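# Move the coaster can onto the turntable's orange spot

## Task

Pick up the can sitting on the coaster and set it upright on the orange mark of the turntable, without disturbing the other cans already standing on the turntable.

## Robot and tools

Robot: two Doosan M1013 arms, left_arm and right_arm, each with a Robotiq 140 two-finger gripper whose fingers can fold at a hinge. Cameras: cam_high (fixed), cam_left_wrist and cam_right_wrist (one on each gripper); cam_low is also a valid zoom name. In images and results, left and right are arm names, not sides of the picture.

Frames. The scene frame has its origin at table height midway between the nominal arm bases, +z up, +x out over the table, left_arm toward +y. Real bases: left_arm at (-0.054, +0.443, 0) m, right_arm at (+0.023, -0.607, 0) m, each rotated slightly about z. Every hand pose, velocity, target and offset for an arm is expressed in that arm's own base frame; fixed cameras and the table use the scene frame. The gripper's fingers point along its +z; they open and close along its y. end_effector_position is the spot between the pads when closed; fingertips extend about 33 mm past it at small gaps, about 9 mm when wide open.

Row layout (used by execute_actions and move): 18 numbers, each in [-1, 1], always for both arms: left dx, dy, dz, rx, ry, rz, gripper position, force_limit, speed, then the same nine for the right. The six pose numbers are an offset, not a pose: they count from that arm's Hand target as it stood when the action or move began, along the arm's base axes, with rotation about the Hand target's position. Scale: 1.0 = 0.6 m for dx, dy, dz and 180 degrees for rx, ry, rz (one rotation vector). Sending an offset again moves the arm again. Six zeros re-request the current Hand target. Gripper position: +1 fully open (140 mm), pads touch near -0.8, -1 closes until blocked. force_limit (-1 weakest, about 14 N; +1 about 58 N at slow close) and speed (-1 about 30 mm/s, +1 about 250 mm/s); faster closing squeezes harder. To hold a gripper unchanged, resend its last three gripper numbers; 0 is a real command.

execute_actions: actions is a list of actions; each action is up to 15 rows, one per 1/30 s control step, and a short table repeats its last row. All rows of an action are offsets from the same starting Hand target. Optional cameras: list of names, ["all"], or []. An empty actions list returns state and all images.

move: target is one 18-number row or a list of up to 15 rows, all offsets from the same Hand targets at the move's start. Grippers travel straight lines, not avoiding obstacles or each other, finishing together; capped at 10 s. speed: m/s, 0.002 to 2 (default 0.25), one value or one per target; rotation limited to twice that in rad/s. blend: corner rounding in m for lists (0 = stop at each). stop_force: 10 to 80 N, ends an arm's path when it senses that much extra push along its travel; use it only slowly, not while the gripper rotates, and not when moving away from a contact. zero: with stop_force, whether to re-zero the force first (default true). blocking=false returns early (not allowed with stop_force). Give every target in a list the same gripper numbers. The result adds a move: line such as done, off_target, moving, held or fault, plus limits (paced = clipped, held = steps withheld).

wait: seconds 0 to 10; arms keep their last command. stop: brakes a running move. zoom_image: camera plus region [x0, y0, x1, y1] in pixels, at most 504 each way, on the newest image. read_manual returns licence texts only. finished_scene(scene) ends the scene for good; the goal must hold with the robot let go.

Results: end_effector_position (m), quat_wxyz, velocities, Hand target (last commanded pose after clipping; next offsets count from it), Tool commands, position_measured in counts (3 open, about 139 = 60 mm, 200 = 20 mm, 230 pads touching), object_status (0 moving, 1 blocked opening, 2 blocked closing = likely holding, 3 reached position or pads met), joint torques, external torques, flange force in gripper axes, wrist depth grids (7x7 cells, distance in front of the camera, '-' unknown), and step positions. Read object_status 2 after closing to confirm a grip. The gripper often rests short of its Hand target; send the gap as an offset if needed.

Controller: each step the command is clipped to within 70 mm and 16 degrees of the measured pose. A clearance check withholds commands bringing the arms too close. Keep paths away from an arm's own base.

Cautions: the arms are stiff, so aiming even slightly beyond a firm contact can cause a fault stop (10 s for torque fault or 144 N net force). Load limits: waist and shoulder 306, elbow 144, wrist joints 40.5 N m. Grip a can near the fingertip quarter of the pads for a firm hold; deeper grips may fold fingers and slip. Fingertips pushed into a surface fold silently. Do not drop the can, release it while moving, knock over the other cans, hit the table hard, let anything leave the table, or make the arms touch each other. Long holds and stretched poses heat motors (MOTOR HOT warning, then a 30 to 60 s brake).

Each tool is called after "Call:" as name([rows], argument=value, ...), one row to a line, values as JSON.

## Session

Call:
execute_actions(actions=[])

Scene clock: 0.00 s.
left_arm: end_effector_position=(+0.7802, -0.3022, +0.3741) position_measured=3 object_status=3 end_effector_quat_wxyz=(-0.187, +0.853, +0.319, +0.368) | right_arm: end_effector_position=(+0.7421, +0.2300, +0.2096) position_measured=3 object_status=3 end_effector_quat_wxyz=(-0.560, +0.453, +0.676, +0.156)
Joint positions: left_arm=[-0.716 0.392 1.417 0.868 1.394 -0.051] | right_arm=[-0.046 0.815 1.239 0.864 2.007 -0.46]
Joint velocities: within noise
Joint torques (N m): no reading
External joint torques (N m): no reading
Flange force (N): no reading
Wrist depth (mm): cam_left_wrist=[2365 2343 2181 2108 1992 1946 1874 / 2126 744 1961 1874 1820 1794 1698 / 701 682 668 1757 1654 1612 1552 / 641 119 597 1543 1506 133 1413 / - 110 552 534 1390 142 100 / - 512 506 501 487 1271 100 / - 484 473 463 452 1130 -] | cam_right_wrist=[1921 2108 1029 1001 815 665 1964 / 1490 2091 957 559 584 537 1641 / 575 845 525 429 435 446 1440 / 749 135 452 402 419 133 1217 / - 115 439 412 370 319 99 / - 427 393 357 326 303 - / - 379 345 315 291 280 -]
Hand target: left_arm +0.7802, -0.3022, +0.3741; -0.187, +0.853, +0.319, +0.368 | right_arm +0.7421, +0.2300, +0.2096; -0.560, +0.453, +0.676, +0.156
Tool commands: left_gripper/position=+1.0 left_gripper/force_limit=+1.0 left_gripper/speed=+1.0 right_gripper/position=+1.0 right_gripper/force_limit=+1.0 right_gripper/speed=+1.0

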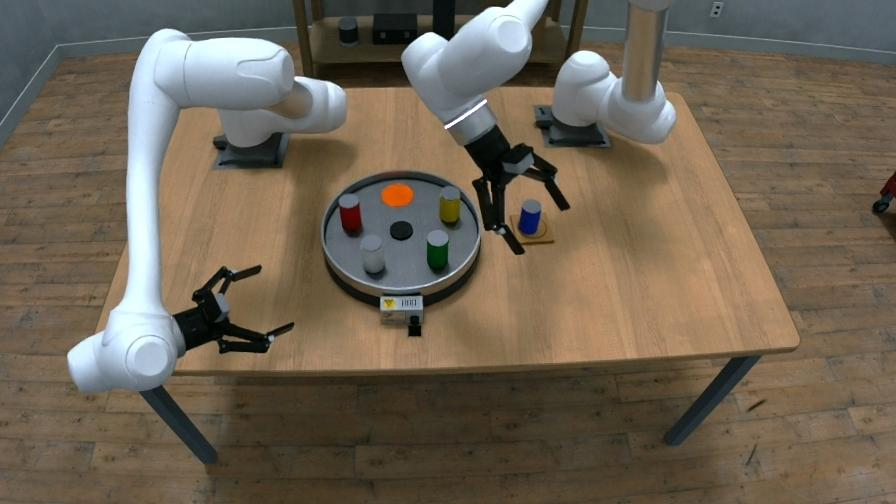

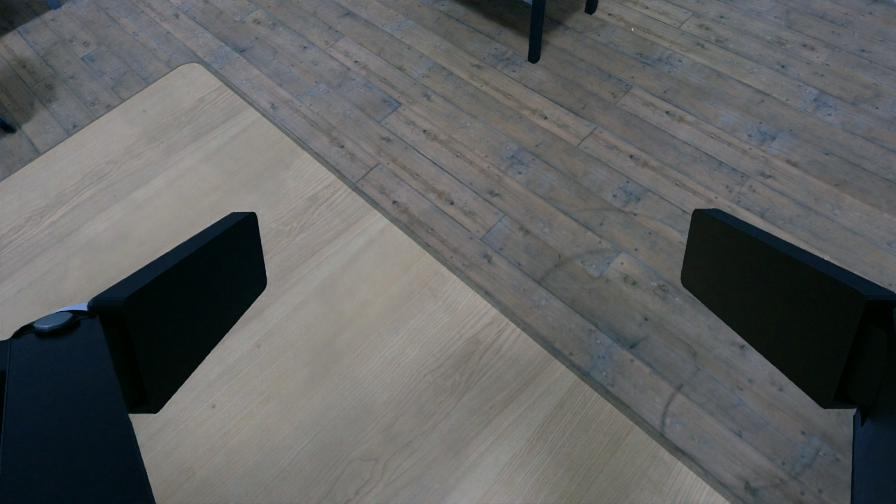

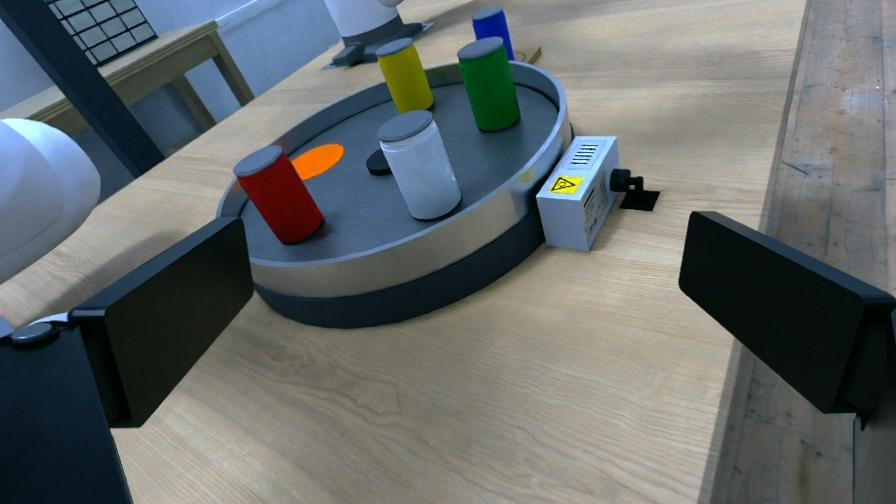

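Call:
move([
  [-0.5187,0.122,-0.2735,-0.0984,0.2627,-0.28,0.3,0,0,0,0,0,0,0,0,1,1,1],
], speed=0.6, cameras=["cam_high","cam_left_wrist"])

Call:
zoom_image(camera="cam_high", region=[310, 150, 590, 310])

Scene clock: 2.20 s.
left_arm: end_effector_position=(+0.4690, -0.2290, +0.2101) position_measured=91 object_status=3 end_effector_quat_wxyz=(+0.000, +0.994, -0.112, +0.000) | right_arm: end_effector_position=(+0.7421, +0.2300, +0.2096) position_measured=3 object_status=3 end_effector_quat_wxyz=(-0.560, +0.453, +0.676, +0.156)
Joint positions: left_arm=[-0.52 0.018 1.976 -0.001 1.147 1.275] | right_arm=[-0.046 0.815 1.239 0.864 2.007 -0.46]
Joint torques (N m): left_arm=[2.24 -39.61 -37.95 4.47 -0.34 0.2] | right_arm=[-0.28 -110.5 -40.26 3.65 1.98 0.59]
External joint torques (N m): left_arm=[-2.24 -0.03 0.1 -0.58 0.29 -0.2] | right_arm=[0.28 -4.77 2.36 0.6 -0.13 -0.6]
Flange force (N): left_arm=[-1.6 4.4 -0.5] | right_arm=[1.6 -11.7 8.7]
Wrist depth (mm): cam_left_wrist=[315 315 315 317 314 266 266 / 331 330 328 324 331 282 281 / 349 350 347 251 347 317 294 / 370 367 134 369 362 279 309 / - 86 383 395 394 91 85 / - 69 420 420 419 - 88 / - - 454 450 449 - -] | cam_right_wrist=[1949 2026 1001 1025 815 668 1979 / 1200 2274 673 581 589 540 1662 / 570 856 555 468 434 445 1440 / 756 135 445 402 420 133 1235 / - 115 439 411 369 319 99 / - 428 394 355 326 302 - / - 378 342 315 289 280 -]
Hand target: left_arm +0.4690, -0.2290, +0.2100; +0.000, +0.994, -0.112, +0.000 | right_arm +0.7421, +0.2300, +0.2096; -0.560, +0.453, +0.676, +0.156
Off the commanded pose: left_arm 0.000 m, 0 deg | right_arm 0.000 m, 0 deg.
move: done
Images, in order (width x height): cam_high 896x504, cam_left_wrist 896x504.

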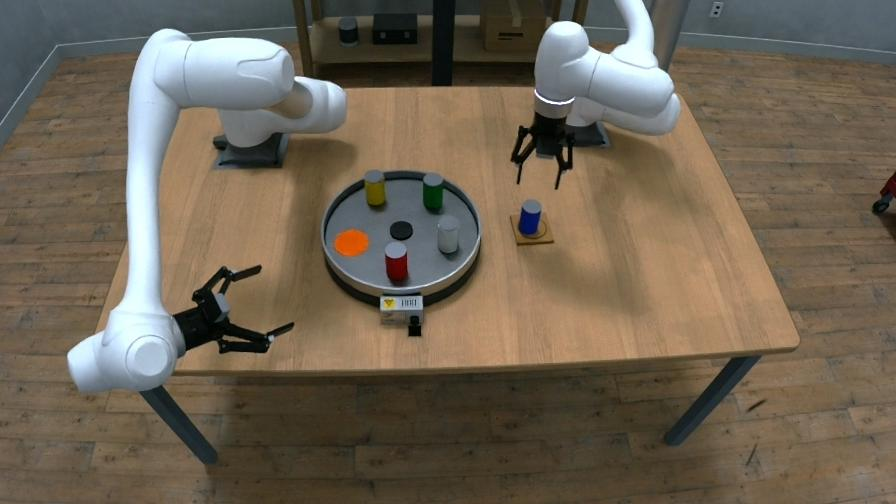

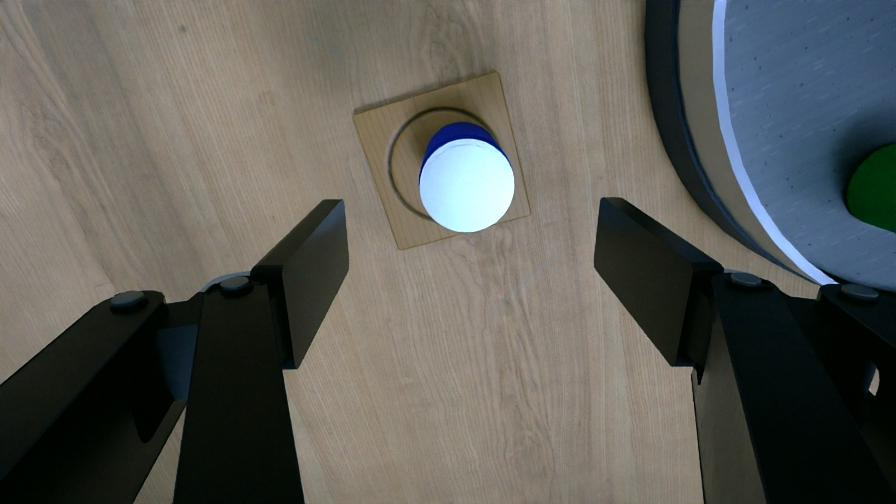

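Scaled by 1.800 from the camera's 896x504 image, which has a finer 1280x720 frame.

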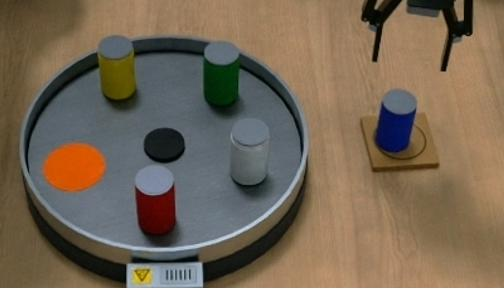

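Call:
move([
  [0,0,-0.18,0,0,0,0.1,0,0,0,0,0,0,0,0,1,1,1],
  [0,0,-0.18,0,0,0,-1,-0.05,-1,0,0,0,0,0,0,1,1,1],
  [0,0,0.08,0,0,0,-1,-0.05,-1,0,0,0,0,0,0,1,1,1],
  [0.135,-0.37,0.075,0,0,0,-1,-0.05,-1,0,0,0,0,0,0,1,1,1],
], speed=[0.25,0.25,0.25,0.3], blend=[0,0,0.03,0], cameras=["cam_high","cam_left_wrist"])

Call:
zoom_image(camera="cam_left_wrist", region=[560, 0, 896, 330])

Call:
zoom_image(camera="cam_high", region=[310, 150, 500, 310])

Scene clock: 6.87 s.
left_arm: end_effector_position=(+0.5500, -0.4510, +0.2551) position_measured=152 object_status=2 end_effector_quat_wxyz=(+0.000, +0.994, -0.112, +0.000) | right_arm: end_effector_position=(+0.7421, +0.2300, +0.2096) position_measured=3 object_status=3 end_effector_quat_wxyz=(-0.560, +0.453, +0.676, +0.156)
Joint positions: left_arm=[-0.735 0.286 1.575 -0.001 1.281 1.06] | right_arm=[-0.046 0.815 1.239 0.864 2.007 -0.46]
Joint torques (N m): left_arm=[2.38 -69.75 -41.11 4.51 -0.37 0.21] | right_arm=[-0.28 -110.4 -40.39 3.69 2.04 0.5]
External joint torques (N m): left_arm=[-2.37 1.03 1.28 -0.41 0.32 -0.21] | right_arm=[0.29 -4.45 2.57 0.57 -0.2 -0.51]
Flange force (N): left_arm=[-2.5 2.8 1.5] | right_arm=[1.3 -11.7 8.9]
Wrist depth (mm): cam_left_wrist=[355 355 356 307 307 306 301 / 373 373 369 324 324 325 297 / 395 396 390 159 337 337 342 / 418 411 121 146 146 360 358 / 441 82 86 155 126 86 288 / - 72 69 478 - - 68 / - 68 - 511 - - -] | cam_right_wrist=[1893 2179 1142 967 815 675 1949 / 1309 2143 982 585 588 538 1651 / 571 850 513 475 439 446 1409 / 760 135 440 403 420 133 1212 / - 115 442 410 369 321 99 / - 426 393 357 324 303 - / - 379 344 315 289 280 -]
Hand target: left_arm +0.5500, -0.4510, +0.2550; +0.000, +0.994, -0.112, +0.000 | right_arm +0.7421, +0.2300, +0.2096; -0.560, +0.453, +0.676, +0.156
Off the commanded pose: left_arm 0.000 m, 0 deg | right_arm 0.000 m, 0 deg.
move: done
Images, in order (width x height): cam_high 896x504, cam_left_wrist 896x504.

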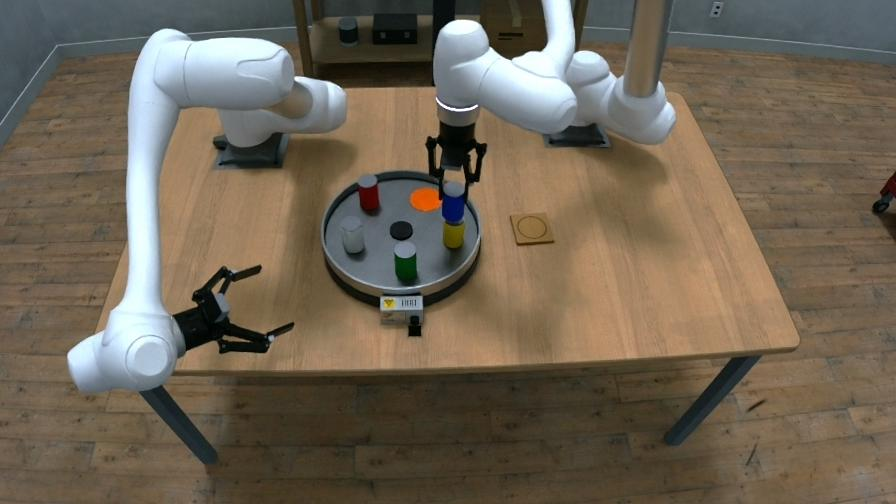

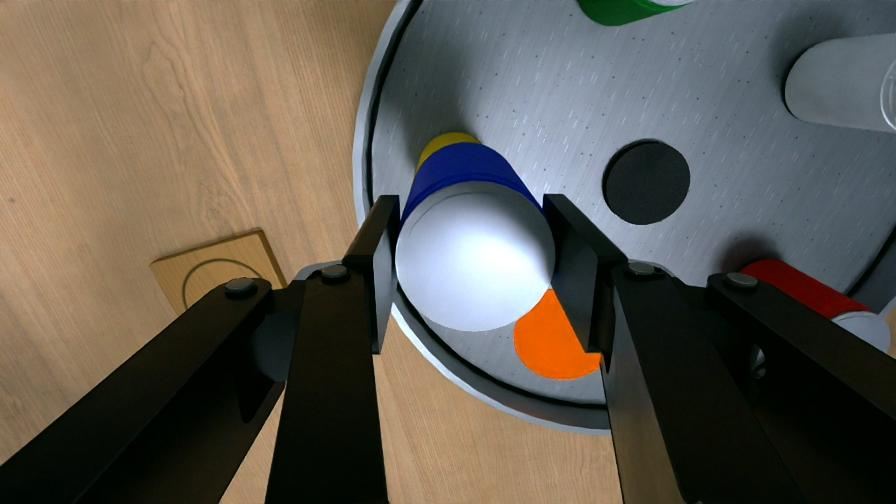

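Scaled by 1.500 from the camera's 896x504 image, which has a finer 1280x720 frame.

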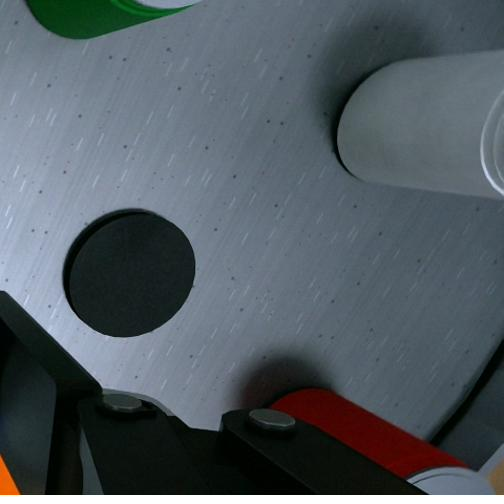

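Scaled by 2.653 from the camera's 896x504 image, which has a finer 1280x720 frame.

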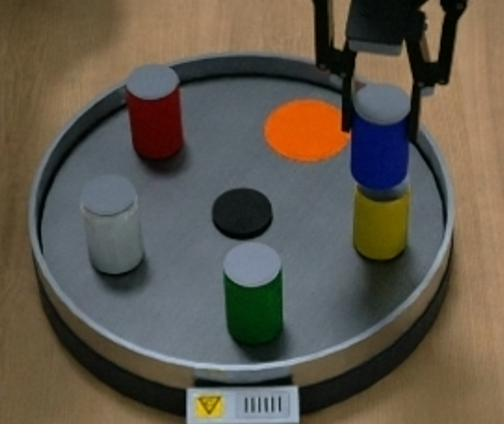

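Call:
wait(seconds=1.4, cameras=["cam_high","cam_left_wrist"])

Call:
zoom_image(camera="cam_left_wrist", region=[560, 0, 896, 330])

Scene clock: 8.83 s.
left_arm: end_effector_position=(+0.5500, -0.4510, +0.2550) position_measured=152 object_status=2 end_effector_quat_wxyz=(+0.000, +0.994, -0.112, +0.000) | right_arm: end_effector_position=(+0.7421, +0.2300, +0.2096) position_measured=3 object_status=3 end_effector_quat_wxyz=(-0.560, +0.453, +0.676, +0.156)
Joint positions: left_arm=[-0.735 0.286 1.575 -0.001 1.281 1.06] | right_arm=[-0.046 0.815 1.239 0.864 2.007 -0.46]
Joint torques (N m): left_arm=[2.35 -69.23 -41 4.77 -0.38 0.26] | right_arm=[-0.34 -110.78 -40.38 3.62 2.06 0.59]
External joint torques (N m): left_arm=[-2.34 0.51 1.18 -0.67 0.33 -0.26] | right_arm=[0.3 -4.19 2.62 0.63 -0.21 -0.61]
Flange force (N): left_arm=[-3.1 2.5 1.2] | right_arm=[1.1 -11.4 8.9]
Wrist depth (mm): cam_left_wrist=[356 357 357 306 227 307 261 / 374 375 375 323 325 324 324 / 395 397 392 159 338 338 336 / 420 412 121 145 146 358 368 / 438 82 86 155 126 86 360 / - 73 69 478 - - 67 / - 68 - 512 - - -] | cam_right_wrist=[2010 2197 1041 926 810 673 1879 / 1631 1651 705 591 588 536 1651 / 572 847 565 442 425 445 1425 / 745 135 449 400 419 133 1223 / - 115 439 412 369 319 99 / - 427 393 356 325 303 - / - 381 344 315 290 280 -]
Hand target: left_arm +0.5500, -0.4510, +0.2550; +0.000, +0.994, -0.112, +0.000 | right_arm +0.7421, +0.2300, +0.2096; -0.560, +0.453, +0.676, +0.156
Tool commands: left_gripper/position=-1.0 left_gripper/force_limit=-0.05 left_gripper/speed=-1.0 right_gripper/position=+1.0 right_gripper/force_limit=+1.0 right_gripper/speed=+1.0
Off the commanded pose: left_arm 0.000 m, 0 deg | right_arm 0.000 m, 0 deg.
wait: 1.40 s; at rest from the start
Images, in order (width x height): cam_high 896x504, cam_left_wrist 896x504.

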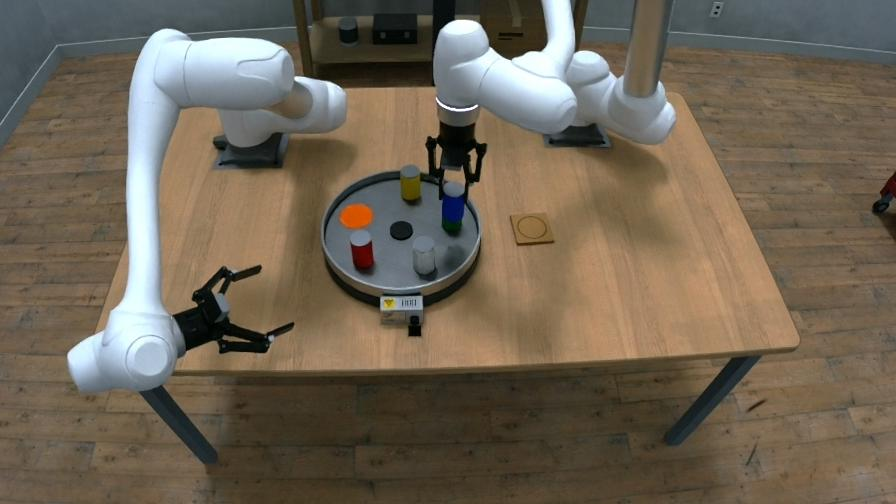

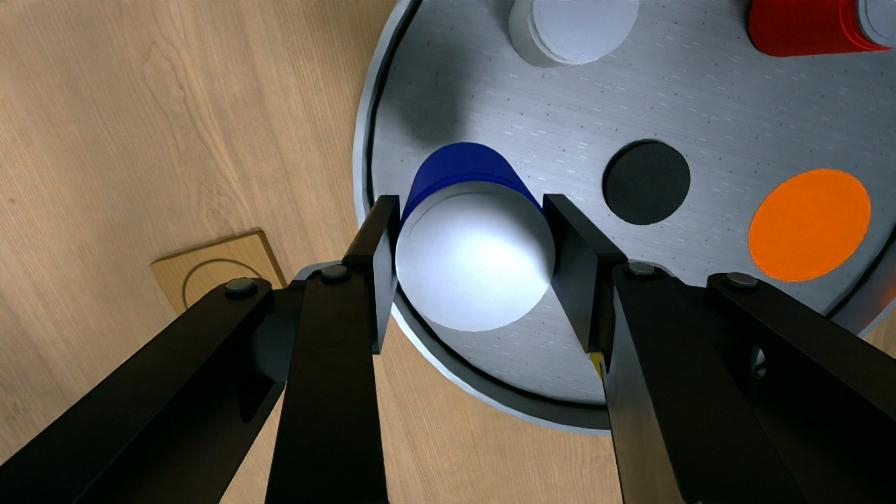

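Scaled by 1.500 from the camera's 896x504 image, which has a finer 1280x720 frame.

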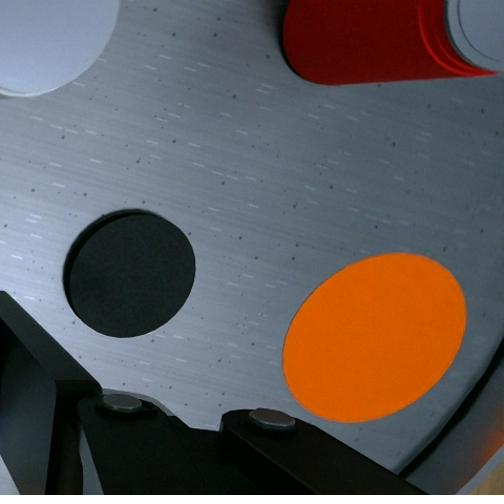

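Call:
wait(seconds=2.08)

Call:
execute_actions([
  [[-0.0002,0.0001,0,0,0,0.0003,-1,-0.05,-1,0,0,0,0,0,0,1,1,1],[-0.0008,0.0003,-0.0002,0,0,0.0012,-1,-0.05,-1,0,0,0,0,0,0,1,1,1],[-0.0018,0.0006,-0.0006,0,0,0.0027,-1,-0.05,-1,0,0,0,0,0,0,1,1,1],[-0.0031,0.0011,-0.0014,0,0,0.0047,-1,-0.05,-1,0,0,0,0,0,0,1,1,1],[-0.0049,0.0017,-0.0026,0,0,0.0074,-1,-0.05,-1,0,0,0,0,0,0,1,1,1],[-0.0071,0.0024,-0.0043,0,0,0.0106,-1,-0.05,-1,0,0,0,0,0,0,1,1,1],[-0.0096,0.0033,-0.0065,0,0,0.0144,-1,-0.05,-1,0,0,0,0,0,0,1,1,1],[-0.0126,0.0042,-0.0093,0,0,0.0188,-1,-0.05,-1,0,0,0,0,0,0,1,1,1],[-0.016,0.0051,-0.0127,0,0,0.0239,-1,-0.05,-1,0,0,0,0,0,0,1,1,1],[-0.0198,0.0062,-0.0168,0,0,0.0294,-1,-0.05,-1,0,0,0,0,0,0,1,1,1],[-0.024,0.0072,-0.0214,0,0,0.0356,-1,-0.05,-1,0,0,0,0,0,0,1,1,1],[-0.0286,0.0083,-0.0265,0,0,0.0424,-1,-0.05,-1,0,0,0,0,0,0,1,1,1],[-0.0337,0.0094,-0.0323,0,0,0.0498,-1,-0.05,-1,0,0,0,0,0,0,1,1,1],[-0.0392,0.0104,-0.0385,0,0,0.0577,-1,-0.05,-1,0,0,0,0,0,0,1,1,1],[-0.0452,0.0113,-0.0452,0,0,0.0663,-1,-0.05,-1,0,0,0,0,0,0,1,1,1]],
  [[-0.0062,0.0008,-0.0071,0,0,0.0088,-1,-0.05,-1,0,0,0,0,0,0,1,1,1],[-0.0124,0.0014,-0.0145,0,0,0.0177,-1,-0.05,-1,0,0,0,0,0,0,1,1,1],[-0.0186,0.0019,-0.0223,0,0,0.0265,-1,-0.05,-1,0,0,0,0,0,0,1,1,1],[-0.0248,0.0021,-0.0302,0,0,0.0353,-1,-0.05,-1,0,0,0,0,0,0,1,1,1],[-0.031,0.0022,-0.0383,0,0,0.0442,-1,-0.05,-1,0,0,0,0,0,0,1,1,1],[-0.0372,0.0022,-0.0465,0,0,0.053,-1,-0.05,-1,0,0,0,0,0,0,1,1,1],[-0.0434,0.0019,-0.0547,0,0,0.0618,-1,-0.05,-1,0,0,0,0,0,0,1,1,1],[-0.0496,0.0015,-0.0628,0,0,0.0707,-1,-0.05,-1,0,0,0,0,0,0,1,1,1],[-0.0558,0.0009,-0.0707,0,0,0.0795,-1,-0.05,-1,0,0,0,0,0,0,1,1,1],[-0.062,0.0001,-0.0785,0,0,0.0883,-1,-0.05,-1,0,0,0,0,0,0,1,1,1],[-0.0681,-0.0008,-0.0859,0,0,0.0972,-1,-0.05,-1,0,0,0,0,0,0,1,1,1],[-0.0742,-0.0019,-0.093,0,0,0.106,-1,-0.05,-1,0,0,0,0,0,0,1,1,1],[-0.0803,-0.0032,-0.0997,0,0,0.1148,-1,-0.05,-1,0,0,0,0,0,0,1,1,1],[-0.0864,-0.0046,-0.1059,0,0,0.1237,-1,-0.05,-1,0,0,0,0,0,0,1,1,1],[-0.0924,-0.0062,-0.1116,0,0,0.1325,-1,-0.05,-1,0,0,0,0,0,0,1,1,1]],
  [[-0.006,-0.0018,-0.0052,0,0,0.0088,-1,-0.05,-1,0,0,0,0,0,0,1,1,1],[-0.0119,-0.0037,-0.0098,0,0,0.0177,-1,-0.05,-1,0,0,0,0,0,0,1,1,1],[-0.0177,-0.0058,-0.0138,0,0,0.0265,-1,-0.05,-1,0,0,0,0,0,0,1,1,1],[-0.0235,-0.0081,-0.0172,0,0,0.0353,-1,-0.05,-1,0,0,0,0,0,0,1,1,1],[-0.0292,-0.0105,-0.02,0,0,0.0442,-1,-0.05,-1,0,0,0,0,0,0,1,1,1],[-0.0349,-0.0131,-0.0223,0,0,0.053,-1,-0.05,-1,0,0,0,0,0,0,1,1,1],[-0.0405,-0.0158,-0.024,0,0,0.0618,-1,-0.05,-1,0,0,0,0,0,0,1,1,1],[-0.046,-0.0187,-0.0252,0,0,0.0707,-1,-0.05,-1,0,0,0,0,0,0,1,1,1],[-0.0514,-0.0217,-0.0259,0,0,0.0795,-1,-0.05,-1,0,0,0,0,0,0,1,1,1],[-0.0567,-0.0249,-0.0263,0,0,0.0883,-1,-0.05,-1,0,0,0,0,0,0,1,1,1],[-0.062,-0.0283,-0.0265,0,0,0.0972,-1,-0.05,-1,0,0,0,0,0,0,1,1,1],[-0.0671,-0.0318,-0.0265,0,0,0.106,-1,-0.05,-1,0,0,0,0,0,0,1,1,1],[-0.0722,-0.0354,-0.0265,0,0,0.1148,-1,-0.05,-1,0,0,0,0,0,0,1,1,1],[-0.0771,-0.0391,-0.0265,0,0,0.1237,-1,-0.05,-1,0,0,0,0,0,0,1,1,1],[-0.082,-0.043,-0.0265,0,0,0.1325,-1,-0.05,-1,0,0,0,0,0,0,1,1,1]],
  [[-0.0047,-0.004,0,0,0,0.0088,-1,-0.05,-1,0,0,0,0,0,0,1,1,1],[-0.0094,-0.0082,0,0,0,0.0177,-1,-0.05,-1,0,0,0,0,0,0,1,1,1],[-0.0139,-0.0125,0,0,0,0.0265,-1,-0.05,-1,0,0,0,0,0,0,1,1,1],[-0.0182,-0.0169,0,0,0,0.0353,0.2,-0.05,-0.5,0,0,0,0,0,0,1,1,1],[-0.0225,-0.0214,0,0,0,0.0442,0.2,-0.05,-0.5,0,0,0,0,0,0,1,1,1],[-0.0266,-0.0261,0,0,0,0.053,0.2,-0.05,-0.5,0,0,0,0,0,0,1,1,1],[-0.0306,-0.0308,0,0,0,0.0618,0.2,-0.05,-0.5,0,0,0,0,0,0,1,1,1],[-0.0345,-0.0357,0,0,0,0.0707,0.2,-0.05,-0.5,0,0,0,0,0,0,1,1,1],[-0.0382,-0.0407,0,0,0,0.0795,0.2,-0.05,-0.5,0,0,0,0,0,0,1,1,1],[-0.0418,-0.0457,0,0,0,0.0883,0.2,-0.05,-0.5,0,0,0,0,0,0,1,1,1],[-0.0453,-0.0509,0,0,0,0.0972,0.2,-0.05,-0.5,0,0,0,0,0,0,1,1,1],[-0.0486,-0.0562,0,0,0,0.106,0.2,-0.05,-0.5,0,0,0,0,0,0,1,1,1],[-0.0517,-0.0615,0,0,0,0.1148,0.2,-0.05,-0.5,0,0,0,0,0,0,1,1,1],[-0.0547,-0.067,0,0,0,0.1237,0.2,-0.05,-0.5,0,0,0,0,0,0,1,1,1],[-0.0576,-0.0725,0,0,0,0.1325,0.2,-0.05,-0.5,0,0,0,0,0,0,1,1,1]],
  [[-0.0027,-0.0056,0.0001,0,0,0.0088,0.2,-0.05,-0.5,0,0,0,0,0,0,1,1,1],[-0.0052,-0.0113,0.0009,0,0,0.0177,0.2,-0.05,-0.5,0,0,0,0,0,0,1,1,1],[-0.0076,-0.017,0.0029,0,0,0.0265,0.2,-0.05,-0.5,0,0,0,0,0,0,1,1,1],[-0.0099,-0.0228,0.0065,0,0,0.0353,0.2,-0.05,-0.5,0,0,0,0,0,0,1,1,1],[-0.0119,-0.0287,0.0118,0,0,0.0442,0.2,-0.05,-0.5,0,0,0,0,0,0,1,1,1],[-0.0138,-0.0346,0.019,0,0,0.053,0.2,-0.05,-0.5,0,0,0,0,0,0,1,1,1],[-0.0155,-0.0406,0.0279,0,0,0.0618,0.2,-0.05,-0.5,0,0,0,0,0,0,1,1,1],[-0.0171,-0.0466,0.0385,0,0,0.0707,0.2,-0.05,-0.5,0,0,0,0,0,0,1,1,1],[-0.0185,-0.0526,0.0505,0,0,0.0795,0.2,-0.05,-0.5,0,0,0,0,0,0,1,1,1],[-0.0197,-0.0587,0.0636,0,0,0.0883,0.2,-0.05,-0.5,0,0,0,0,0,0,1,1,1],[-0.0208,-0.0649,0.0774,0,0,0.0972,0.2,-0.05,-0.5,0,0,0,0,0,0,1,1,1],[-0.0217,-0.071,0.0917,0,0,0.106,0.2,-0.05,-0.5,0,0,0,0,0,0,1,1,1],[-0.0224,-0.0772,0.1059,0,0,0.1148,0.2,-0.05,-0.5,0,0,0,0,0,0,1,1,1],[-0.023,-0.0834,0.1198,0,0,0.1237,0.2,-0.05,-0.5,0,0,0,0,0,0,1,1,1],[-0.0233,-0.0896,0.1329,0,0,0.1325,0.2,-0.05,-0.5,0,0,0,0,0,0,1,1,1]],
  [[-0.0002,-0.006,0.012,0,0,0.0085,0.2,-0.05,-0.5,0,0,0,0,0,0,1,1,1],[-0.0002,-0.0116,0.0225,0,0,0.0165,0.2,-0.05,-0.5,0,0,0,0,0,0,1,1,1],[-0.0002,-0.0168,0.0315,0,0,0.0239,0.2,-0.05,-0.5,0,0,0,0,0,0,1,1,1],[0,-0.0215,0.0386,0,0,0.0306,0.2,-0.05,-0.5,0,0,0,0,0,0,1,1,1],[0.0003,-0.0259,0.044,0,0,0.0368,0.2,-0.05,-0.5,0,0,0,0,0,0,1,1,1],[0.0006,-0.0298,0.0475,0,0,0.0424,0.2,-0.05,-0.5,0,0,0,0,0,0,1,1,1],[0.0009,-0.0333,0.0495,0,0,0.0474,0.2,-0.05,-0.5,0,0,0,0,0,0,1,1,1],[0.0013,-0.0364,0.0503,0,0,0.0518,0.2,-0.05,-0.5,0,0,0,0,0,0,1,1,1],[0.0016,-0.0391,0.0505,0,0,0.0557,0.2,-0.05,-0.5,0,0,0,0,0,0,1,1,1],[0.0019,-0.0413,0.0505,0,0,0.0589,0.2,-0.05,-0.5,0,0,0,0,0,0,1,1,1],[0.0022,-0.0432,0.0505,0,0,0.0615,0.2,-0.05,-0.5,0,0,0,0,0,0,1,1,1],[0.0024,-0.0446,0.0505,0,0,0.0636,0.2,-0.05,-0.5,0,0,0,0,0,0,1,1,1],[0.0025,-0.0456,0.0505,0,0,0.0651,0.2,-0.05,-0.5,0,0,0,0,0,0,1,1,1],[0.0026,-0.0463,0.0505,0,0,0.066,0.2,-0.05,-0.5,0,0,0,0,0,0,1,1,1],[0.0027,-0.0465,0.0505,0,0,0.0663,0.2,-0.05,-0.5,0,0,0,0,0,0,1,1,1]],
], cameras=["cam_high","cam_left_wrist"])

Scene clock: 13.30 s.
left_arm: end_effector_position=(+0.5500, -0.4510, +0.2550) position_measured=152 object_status=2 end_effector_quat_wxyz=(+0.000, +0.994, -0.112, +0.000) | right_arm: end_effector_position=(+0.7421, +0.2300, +0.2096) position_measured=3 object_status=3 end_effector_quat_wxyz=(-0.560, +0.453, +0.676, +0.156)
Joint positions: left_arm=[-0.735 0.286 1.575 -0.001 1.281 1.06] | right_arm=[-0.046 0.815 1.239 0.864 2.007 -0.46]
Joint torques (N m): left_arm=[1.99 -69.81 -40.75 4.74 -0.36 0.26] | right_arm=[-0.26 -110.24 -40.15 3.59 2.01 0.56]
External joint torques (N m): left_arm=[-1.97 0.97 0.88 -0.64 0.31 -0.26] | right_arm=[0.34 -4.74 2.3 0.67 -0.16 -0.58]
Flange force (N): left_arm=[-1.7 2.7 1.0] | right_arm=[1.7 -11.5 8.6]
Wrist depth (mm): cam_left_wrist=[357 356 355 307 274 307 262 / 374 374 370 323 323 323 323 / 394 395 392 159 336 338 342 / 420 409 121 145 145 357 300 / 439 82 86 155 127 86 285 / - 73 69 476 - - 67 / - 68 - 510 - - -] | cam_right_wrist=[2179 2042 1001 1017 815 673 1921 / 1662 1788 691 576 591 538 1651 / 576 842 500 465 436 449 1401 / 747 136 450 399 421 133 1259 / - 115 437 411 369 320 99 / - 428 394 356 326 303 - / - 379 343 315 290 279 -]
Hand target: left_arm +0.5500, -0.4510, +0.2550; +0.000, +0.994, -0.112, +0.000 | right_arm +0.7421, +0.2300, +0.2096; -0.560, +0.453, +0.676, +0.156
Tool commands: left_gripper/position=-1.0 left_gripper/force_limit=-0.05 left_gripper/speed=-1.0 right_gripper/position=+1.0 right_gripper/force_limit=+1.0 right_gripper/speed=+1.0
Off the commanded pose: left_arm 0.000 m, 0 deg | right_arm 0.000 m, 0 deg.
wait: 2.10 s; at rest from the start

Scene clock: 16.53 s.
left_arm: end_effector_position=(+0.3713, -0.5989, +0.2551) position_measured=104 object_status=3 end_effector_quat_wxyz=(+0.000, +0.599, +0.801, +0.000) | right_arm: end_effector_position=(+0.7421, +0.2300, +0.2096) position_measured=3 object_status=3 end_effector_quat_wxyz=(-0.560, +0.453, +0.676, +0.156)
Joint positions: left_arm=[-1.065 0.275 1.589 0.001 1.277 -1.352] | right_arm=[-0.046 0.815 1.239 0.864 2.007 -0.46]
Joint torques (N m): left_arm=[2.27 -66.97 -40.01 4.77 -0.3 0.16] | right_arm=[-0.08 -110.52 -40.19 3.64 1.99 0.57]
External joint torques (N m): left_arm=[-2.35 0.03 0.47 -0.69 0.33 -0.16] | right_arm=[0.11 -4.58 2.36 0.61 -0.14 -0.59]
External joint torques at the end of the 2nd action: left_arm=[-3.64 2.91 0.22 -1.08 0.19 -0.84] | right_arm=[0.1 -4.47 2.29 0.65 -0.16 -0.56]
External joint torques at the end of the 3rd action: left_arm=[0.33 0.92 1.15 -0.67 0.13 -0.44] | right_arm=[0.65 -4.01 2.92 0.56 -0.16 -0.61]
External joint torques at the end of the 4th action: left_arm=[-0.57 -2.74 0.13 -0.49 0.41 -0.47] | right_arm=[0.49 -4.61 2.48 0.6 -0.12 -0.52]
External joint torques at the end of the 5th action: left_arm=[-2.22 1.5 -0.77 -0.73 0.32 -0.17] | right_arm=[0.06 -4.39 2.5 0.6 -0.16 -0.61]
Flange force (N): left_arm=[0.0 -3.7 0.0] | right_arm=[1.4 -11.6 8.4]
Flange force at the end of the 2nd action (N): left_arm=[-6.6 -4.1 2.0] | right_arm=[1.4 -11.2 8.2]
Flange force at the end of the 3rd action (N): left_arm=[0.6 -0.5 1.7] | right_arm=[0.9 -11.6 9.6]
Flange force at the end of the 4th action (N): left_arm=[3.3 -3.0 -2.9] | right_arm=[1.6 -11.6 8.9]
Flange force at the end of the 5th action (N): left_arm=[-4.6 -2.3 -0.5] | right_arm=[1.2 -11.6 8.6]
Wrist depth (mm): cam_left_wrist=[356 357 352 307 307 308 308 / 375 374 372 244 324 324 301 / 396 395 390 299 336 337 342 / 418 413 138 272 158 352 362 / - 87 117 380 - 85 84 / - 89 468 477 403 - 73 / - - 509 507 508 - -] | cam_right_wrist=[1964 2010 1071 1054 818 672 1935 / 1562 1994 695 580 604 540 1641 / 571 845 565 421 425 449 1401 / 763 135 446 399 421 133 1235 / - 115 438 410 369 319 99 / - 427 395 356 324 302 - / - 380 342 315 290 279 -]
Hand target: left_arm +0.3713, -0.5989, +0.2551; +0.000, +0.599, +0.801, +0.000 | right_arm +0.7421, +0.2300, +0.2096; -0.560, +0.453, +0.676, +0.156
Off the commanded pose: left_arm 0.000 m, 0 deg | right_arm 0.000 m, 0 deg.
Step readings (end_effector_position of left_arm | right_arm; steps 1 to 15: 1st action; 16 to 30: 2nd action; 31 to 45: 3rd action; 46 to 60: 4th action; 61 to 75: 5th action; 76 to 90: 6th action):
0: (+0.5500, -0.4510, +0.2550) | (+0.7421, +0.2300, +0.2096)
1: (+0.5500, -0.4510, +0.2550) | (+0.7421, +0.2300, +0.2096)
2: (+0.5500, -0.4510, +0.2550) | (+0.7421, +0.2300, +0.2096)
4: (+0.5496, -0.4506, +0.2548) | (+0.7421, +0.2300, +0.2096)
8: (+0.5460, -0.4493, +0.2523) | (+0.7421, +0.2300, +0.2096)
15: (+0.5305, -0.4454, +0.2363) | (+0.7421, +0.2300, +0.2096)
16: (+0.5277, -0.4449, +0.2333) | (+0.7421, +0.2300, +0.2096)
17: (+0.5248, -0.4444, +0.2300) | (+0.7421, +0.2300, +0.2096)
19: (+0.5175, -0.4434, +0.2216) | (+0.7421, +0.2300, +0.2096)
23: (+0.5034, -0.4427, +0.2037) | (+0.7421, +0.2300, +0.2096)
30: (+0.4769, -0.4454, +0.1708) | (+0.7421, +0.2300, +0.2096)
31: (+0.4736, -0.4461, +0.1673) | (+0.7421, +0.2300, +0.2096)
32: (+0.4703, -0.4469, +0.1640) | (+0.7421, +0.2300, +0.2096)
34: (+0.4629, -0.4491, +0.1574) | (+0.7421, +0.2300, +0.2096)
38: (+0.4494, -0.4544, +0.1491) | (+0.7421, +0.2300, +0.2096)
45: (+0.4262, -0.4677, +0.1451) | (+0.7421, +0.2300, +0.2096)
46: (+0.4235, -0.4697, +0.1451) | (+0.7421, +0.2300, +0.2096)
47: (+0.4208, -0.4717, +0.1451) | (+0.7421, +0.2300, +0.2096)
49: (+0.4148, -0.4767, +0.1450) | (+0.7421, +0.2300, +0.2096)
53: (+0.4043, -0.4868, +0.1451) | (+0.7421, +0.2300, +0.2096)
60: (+0.3884, -0.5086, +0.1451) | (+0.7421, +0.2300, +0.2096)
61: (+0.3867, -0.5115, +0.1451) | (+0.7421, +0.2300, +0.2096)
62: (+0.3851, -0.5144, +0.1451) | (+0.7421, +0.2300, +0.2096)
64: (+0.3817, -0.5215, +0.1455) | (+0.7421, +0.2300, +0.2096)
68: (+0.3763, -0.5350, +0.1538) | (+0.7421, +0.2300, +0.2096)
75: (+0.3704, -0.5609, +0.2037) | (+0.7421, +0.2300, +0.2096)
76: (+0.3700, -0.5642, +0.2112) | (+0.7421, +0.2300, +0.2096)
77: (+0.3697, -0.5676, +0.2185) | (+0.7421, +0.2300, +0.2096)
79: (+0.3694, -0.5751, +0.2343) | (+0.7421, +0.2300, +0.2096)
83: (+0.3699, -0.5873, +0.2517) | (+0.7421, +0.2300, +0.2096)
90: (+0.3712, -0.5984, +0.2550) | (+0.7421, +0.2300, +0.2096)
Images, in order (width x height): cam_high 896x504, cam_left_wrist 896x504.

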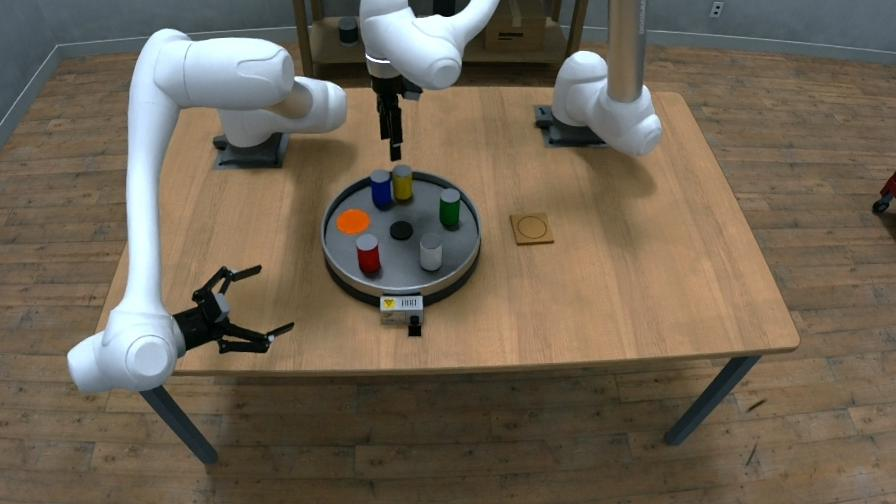

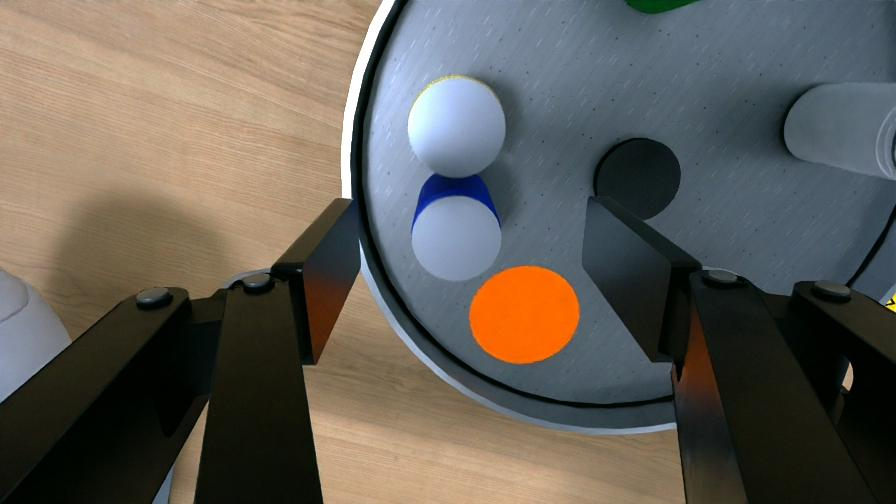

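Call:
move([
  [0.2978,0.2465,0,0,0,-0.6626,0.2,-0.05,-0.5,0,0,0,0,0,0,1,1,1],
], speed=0.5, cameras=["cam_high","cam_left_wrist"])

Call:
zoom_image(camera="cam_high", region=[310, 150, 500, 310])

Scene clock: 21.07 s.
left_arm: end_effector_position=(+0.5500, -0.4510, +0.2551) position_measured=104 object_status=3 end_effector_quat_wxyz=(+0.000, +0.994, -0.112, +0.000) | right_arm: end_effector_position=(+0.7421, +0.2300, +0.2096) position_measured=3 object_status=3 end_effector_quat_wxyz=(-0.560, +0.453, +0.676, +0.156)
Joint positions: left_arm=[-0.735 0.286 1.575 -0.001 1.281 1.06] | right_arm=[-0.046 0.815 1.239 0.864 2.007 -0.46]
Joint torques (N m): left_arm=[2.43 -68.79 -39.88 4.81 -0.35 0.28] | right_arm=[-0.68 -110.25 -40.22 3.65 1.98 0.58]
External joint torques (N m): left_arm=[-2.46 0.2 0.09 -0.71 0.3 -0.28] | right_arm=[0.75 -4.4 2.47 0.59 -0.14 -0.6]
Flange force (N): left_arm=[-1.7 3.5 -0.3] | right_arm=[1.5 -11.2 9.0]
Wrist depth (mm): cam_left_wrist=[355 355 356 304 231 307 308 / 375 375 371 317 321 323 324 / 397 397 392 340 340 338 335 / 420 412 137 360 158 354 359 / - 87 117 378 383 85 84 / - 89 471 477 404 - 73 / - - 513 509 510 - -] | cam_right_wrist=[1994 1826 1025 1045 813 677 1879 / 1316 1826 701 538 585 535 1620 / 570 845 511 424 441 450 1417 / 756 135 452 404 423 133 1229 / - 115 439 409 370 320 99 / - 426 394 356 325 303 - / - 380 343 315 290 279 -]
Hand target: left_arm +0.5500, -0.4510, +0.2551; +0.000, +0.994, -0.112, +0.000 | right_arm +0.7421, +0.2300, +0.2096; -0.560, +0.453, +0.676, +0.156
Off the commanded pose: left_arm 0.000 m, 0 deg | right_arm 0.000 m, 0 deg.
move: done
Images, in order (width x height): cam_high 896x504, cam_left_wrist 896x504.

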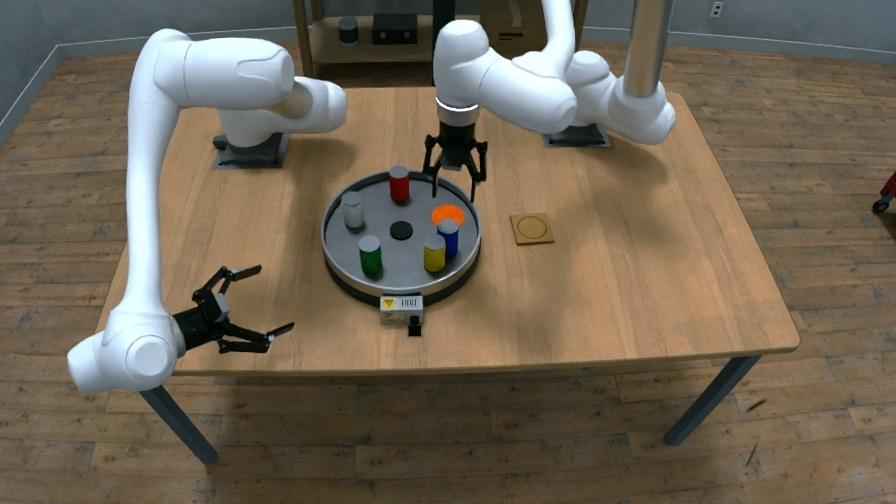

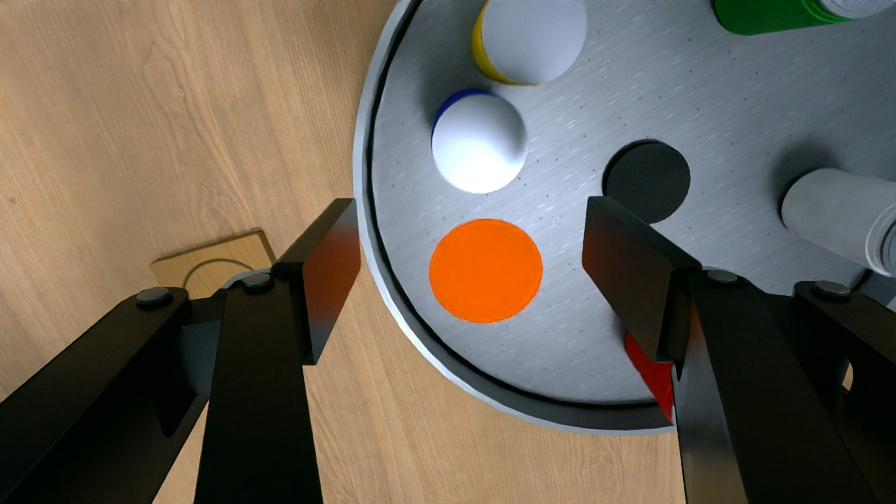

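Scaled by 2.653 from the camera's 896x504 image, which has a finer 1280x720 frame.

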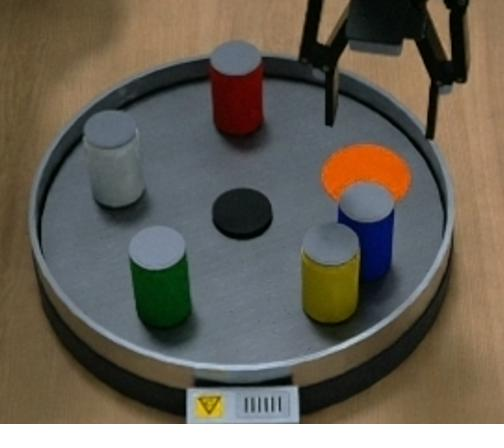

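Call:
wait(seconds=0, cameras=["cam_left_wrist"])

Scene clock: 24.63 s.
left_arm: end_effector_position=(+0.5500, -0.4510, +0.2551) position_measured=104 object_status=3 end_effector_quat_wxyz=(+0.000, +0.994, -0.112, +0.000) | right_arm: end_effector_position=(+0.7421, +0.2300, +0.2096) position_measured=3 object_status=3 end_effector_quat_wxyz=(-0.560, +0.453, +0.676, +0.156)
Joint positions: left_arm=[-0.735 0.286 1.575 -0.001 1.281 1.06] | right_arm=[-0.046 0.815 1.239 0.864 2.007 -0.46]
Joint torques (N m): left_arm=[1.67 -68.67 -40.04 4.76 -0.33 0.24] | right_arm=[-0.07 -110.78 -40.22 3.67 2 0.59]
External joint torques (N m): left_arm=[-1.66 -0.13 0.2 -0.66 0.29 -0.24] | right_arm=[0.11 -4.31 2.41 0.58 -0.14 -0.6]
Flange force (N): left_arm=[-1.7 2.1 -0.3] | right_arm=[1.2 -11.3 8.4]
Wrist depth (mm): cam_left_wrist=[355 357 355 307 306 307 304 / 374 374 374 320 324 324 - / 397 397 391 332 336 337 341 / 418 412 137 359 353 354 323 / - 87 117 380 329 85 84 / - 89 470 478 306 - 73 / - - 509 513 511 - -] | cam_right_wrist=[1865 1964 1118 1063 815 668 1935 / 1752 2143 677 575 587 533 1591 / 577 850 535 457 442 449 1394 / 758 135 449 403 423 133 1229 / - 115 439 408 370 320 99 / - 426 394 355 325 303 - / - 381 345 315 290 280 -]
Hand target: left_arm +0.5500, -0.4510, +0.2551; +0.000, +0.994, -0.112, +0.000 | right_arm +0.7421, +0.2300, +0.2096; -0.560, +0.453, +0.676, +0.156
Tool commands: left_gripper/position=+0.2 left_gripper/force_limit=-0.05 left_gripper/speed=-0.5 right_gripper/position=+1.0 right_gripper/force_limit=+1.0 right_gripper/speed=+1.0
Off the commanded pose: left_arm 0.000 m, 0 deg | right_arm 0.000 m, 0 deg.
Images, in order (width x height): cam_left_wrist 896x504.

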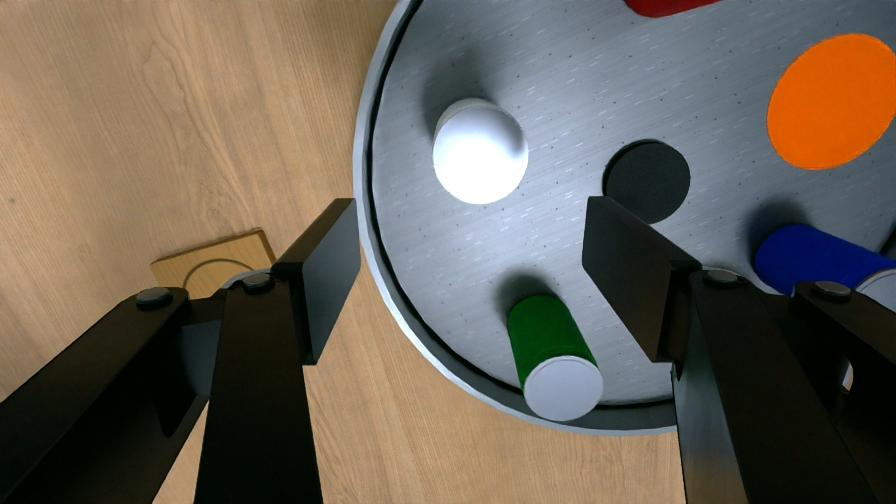

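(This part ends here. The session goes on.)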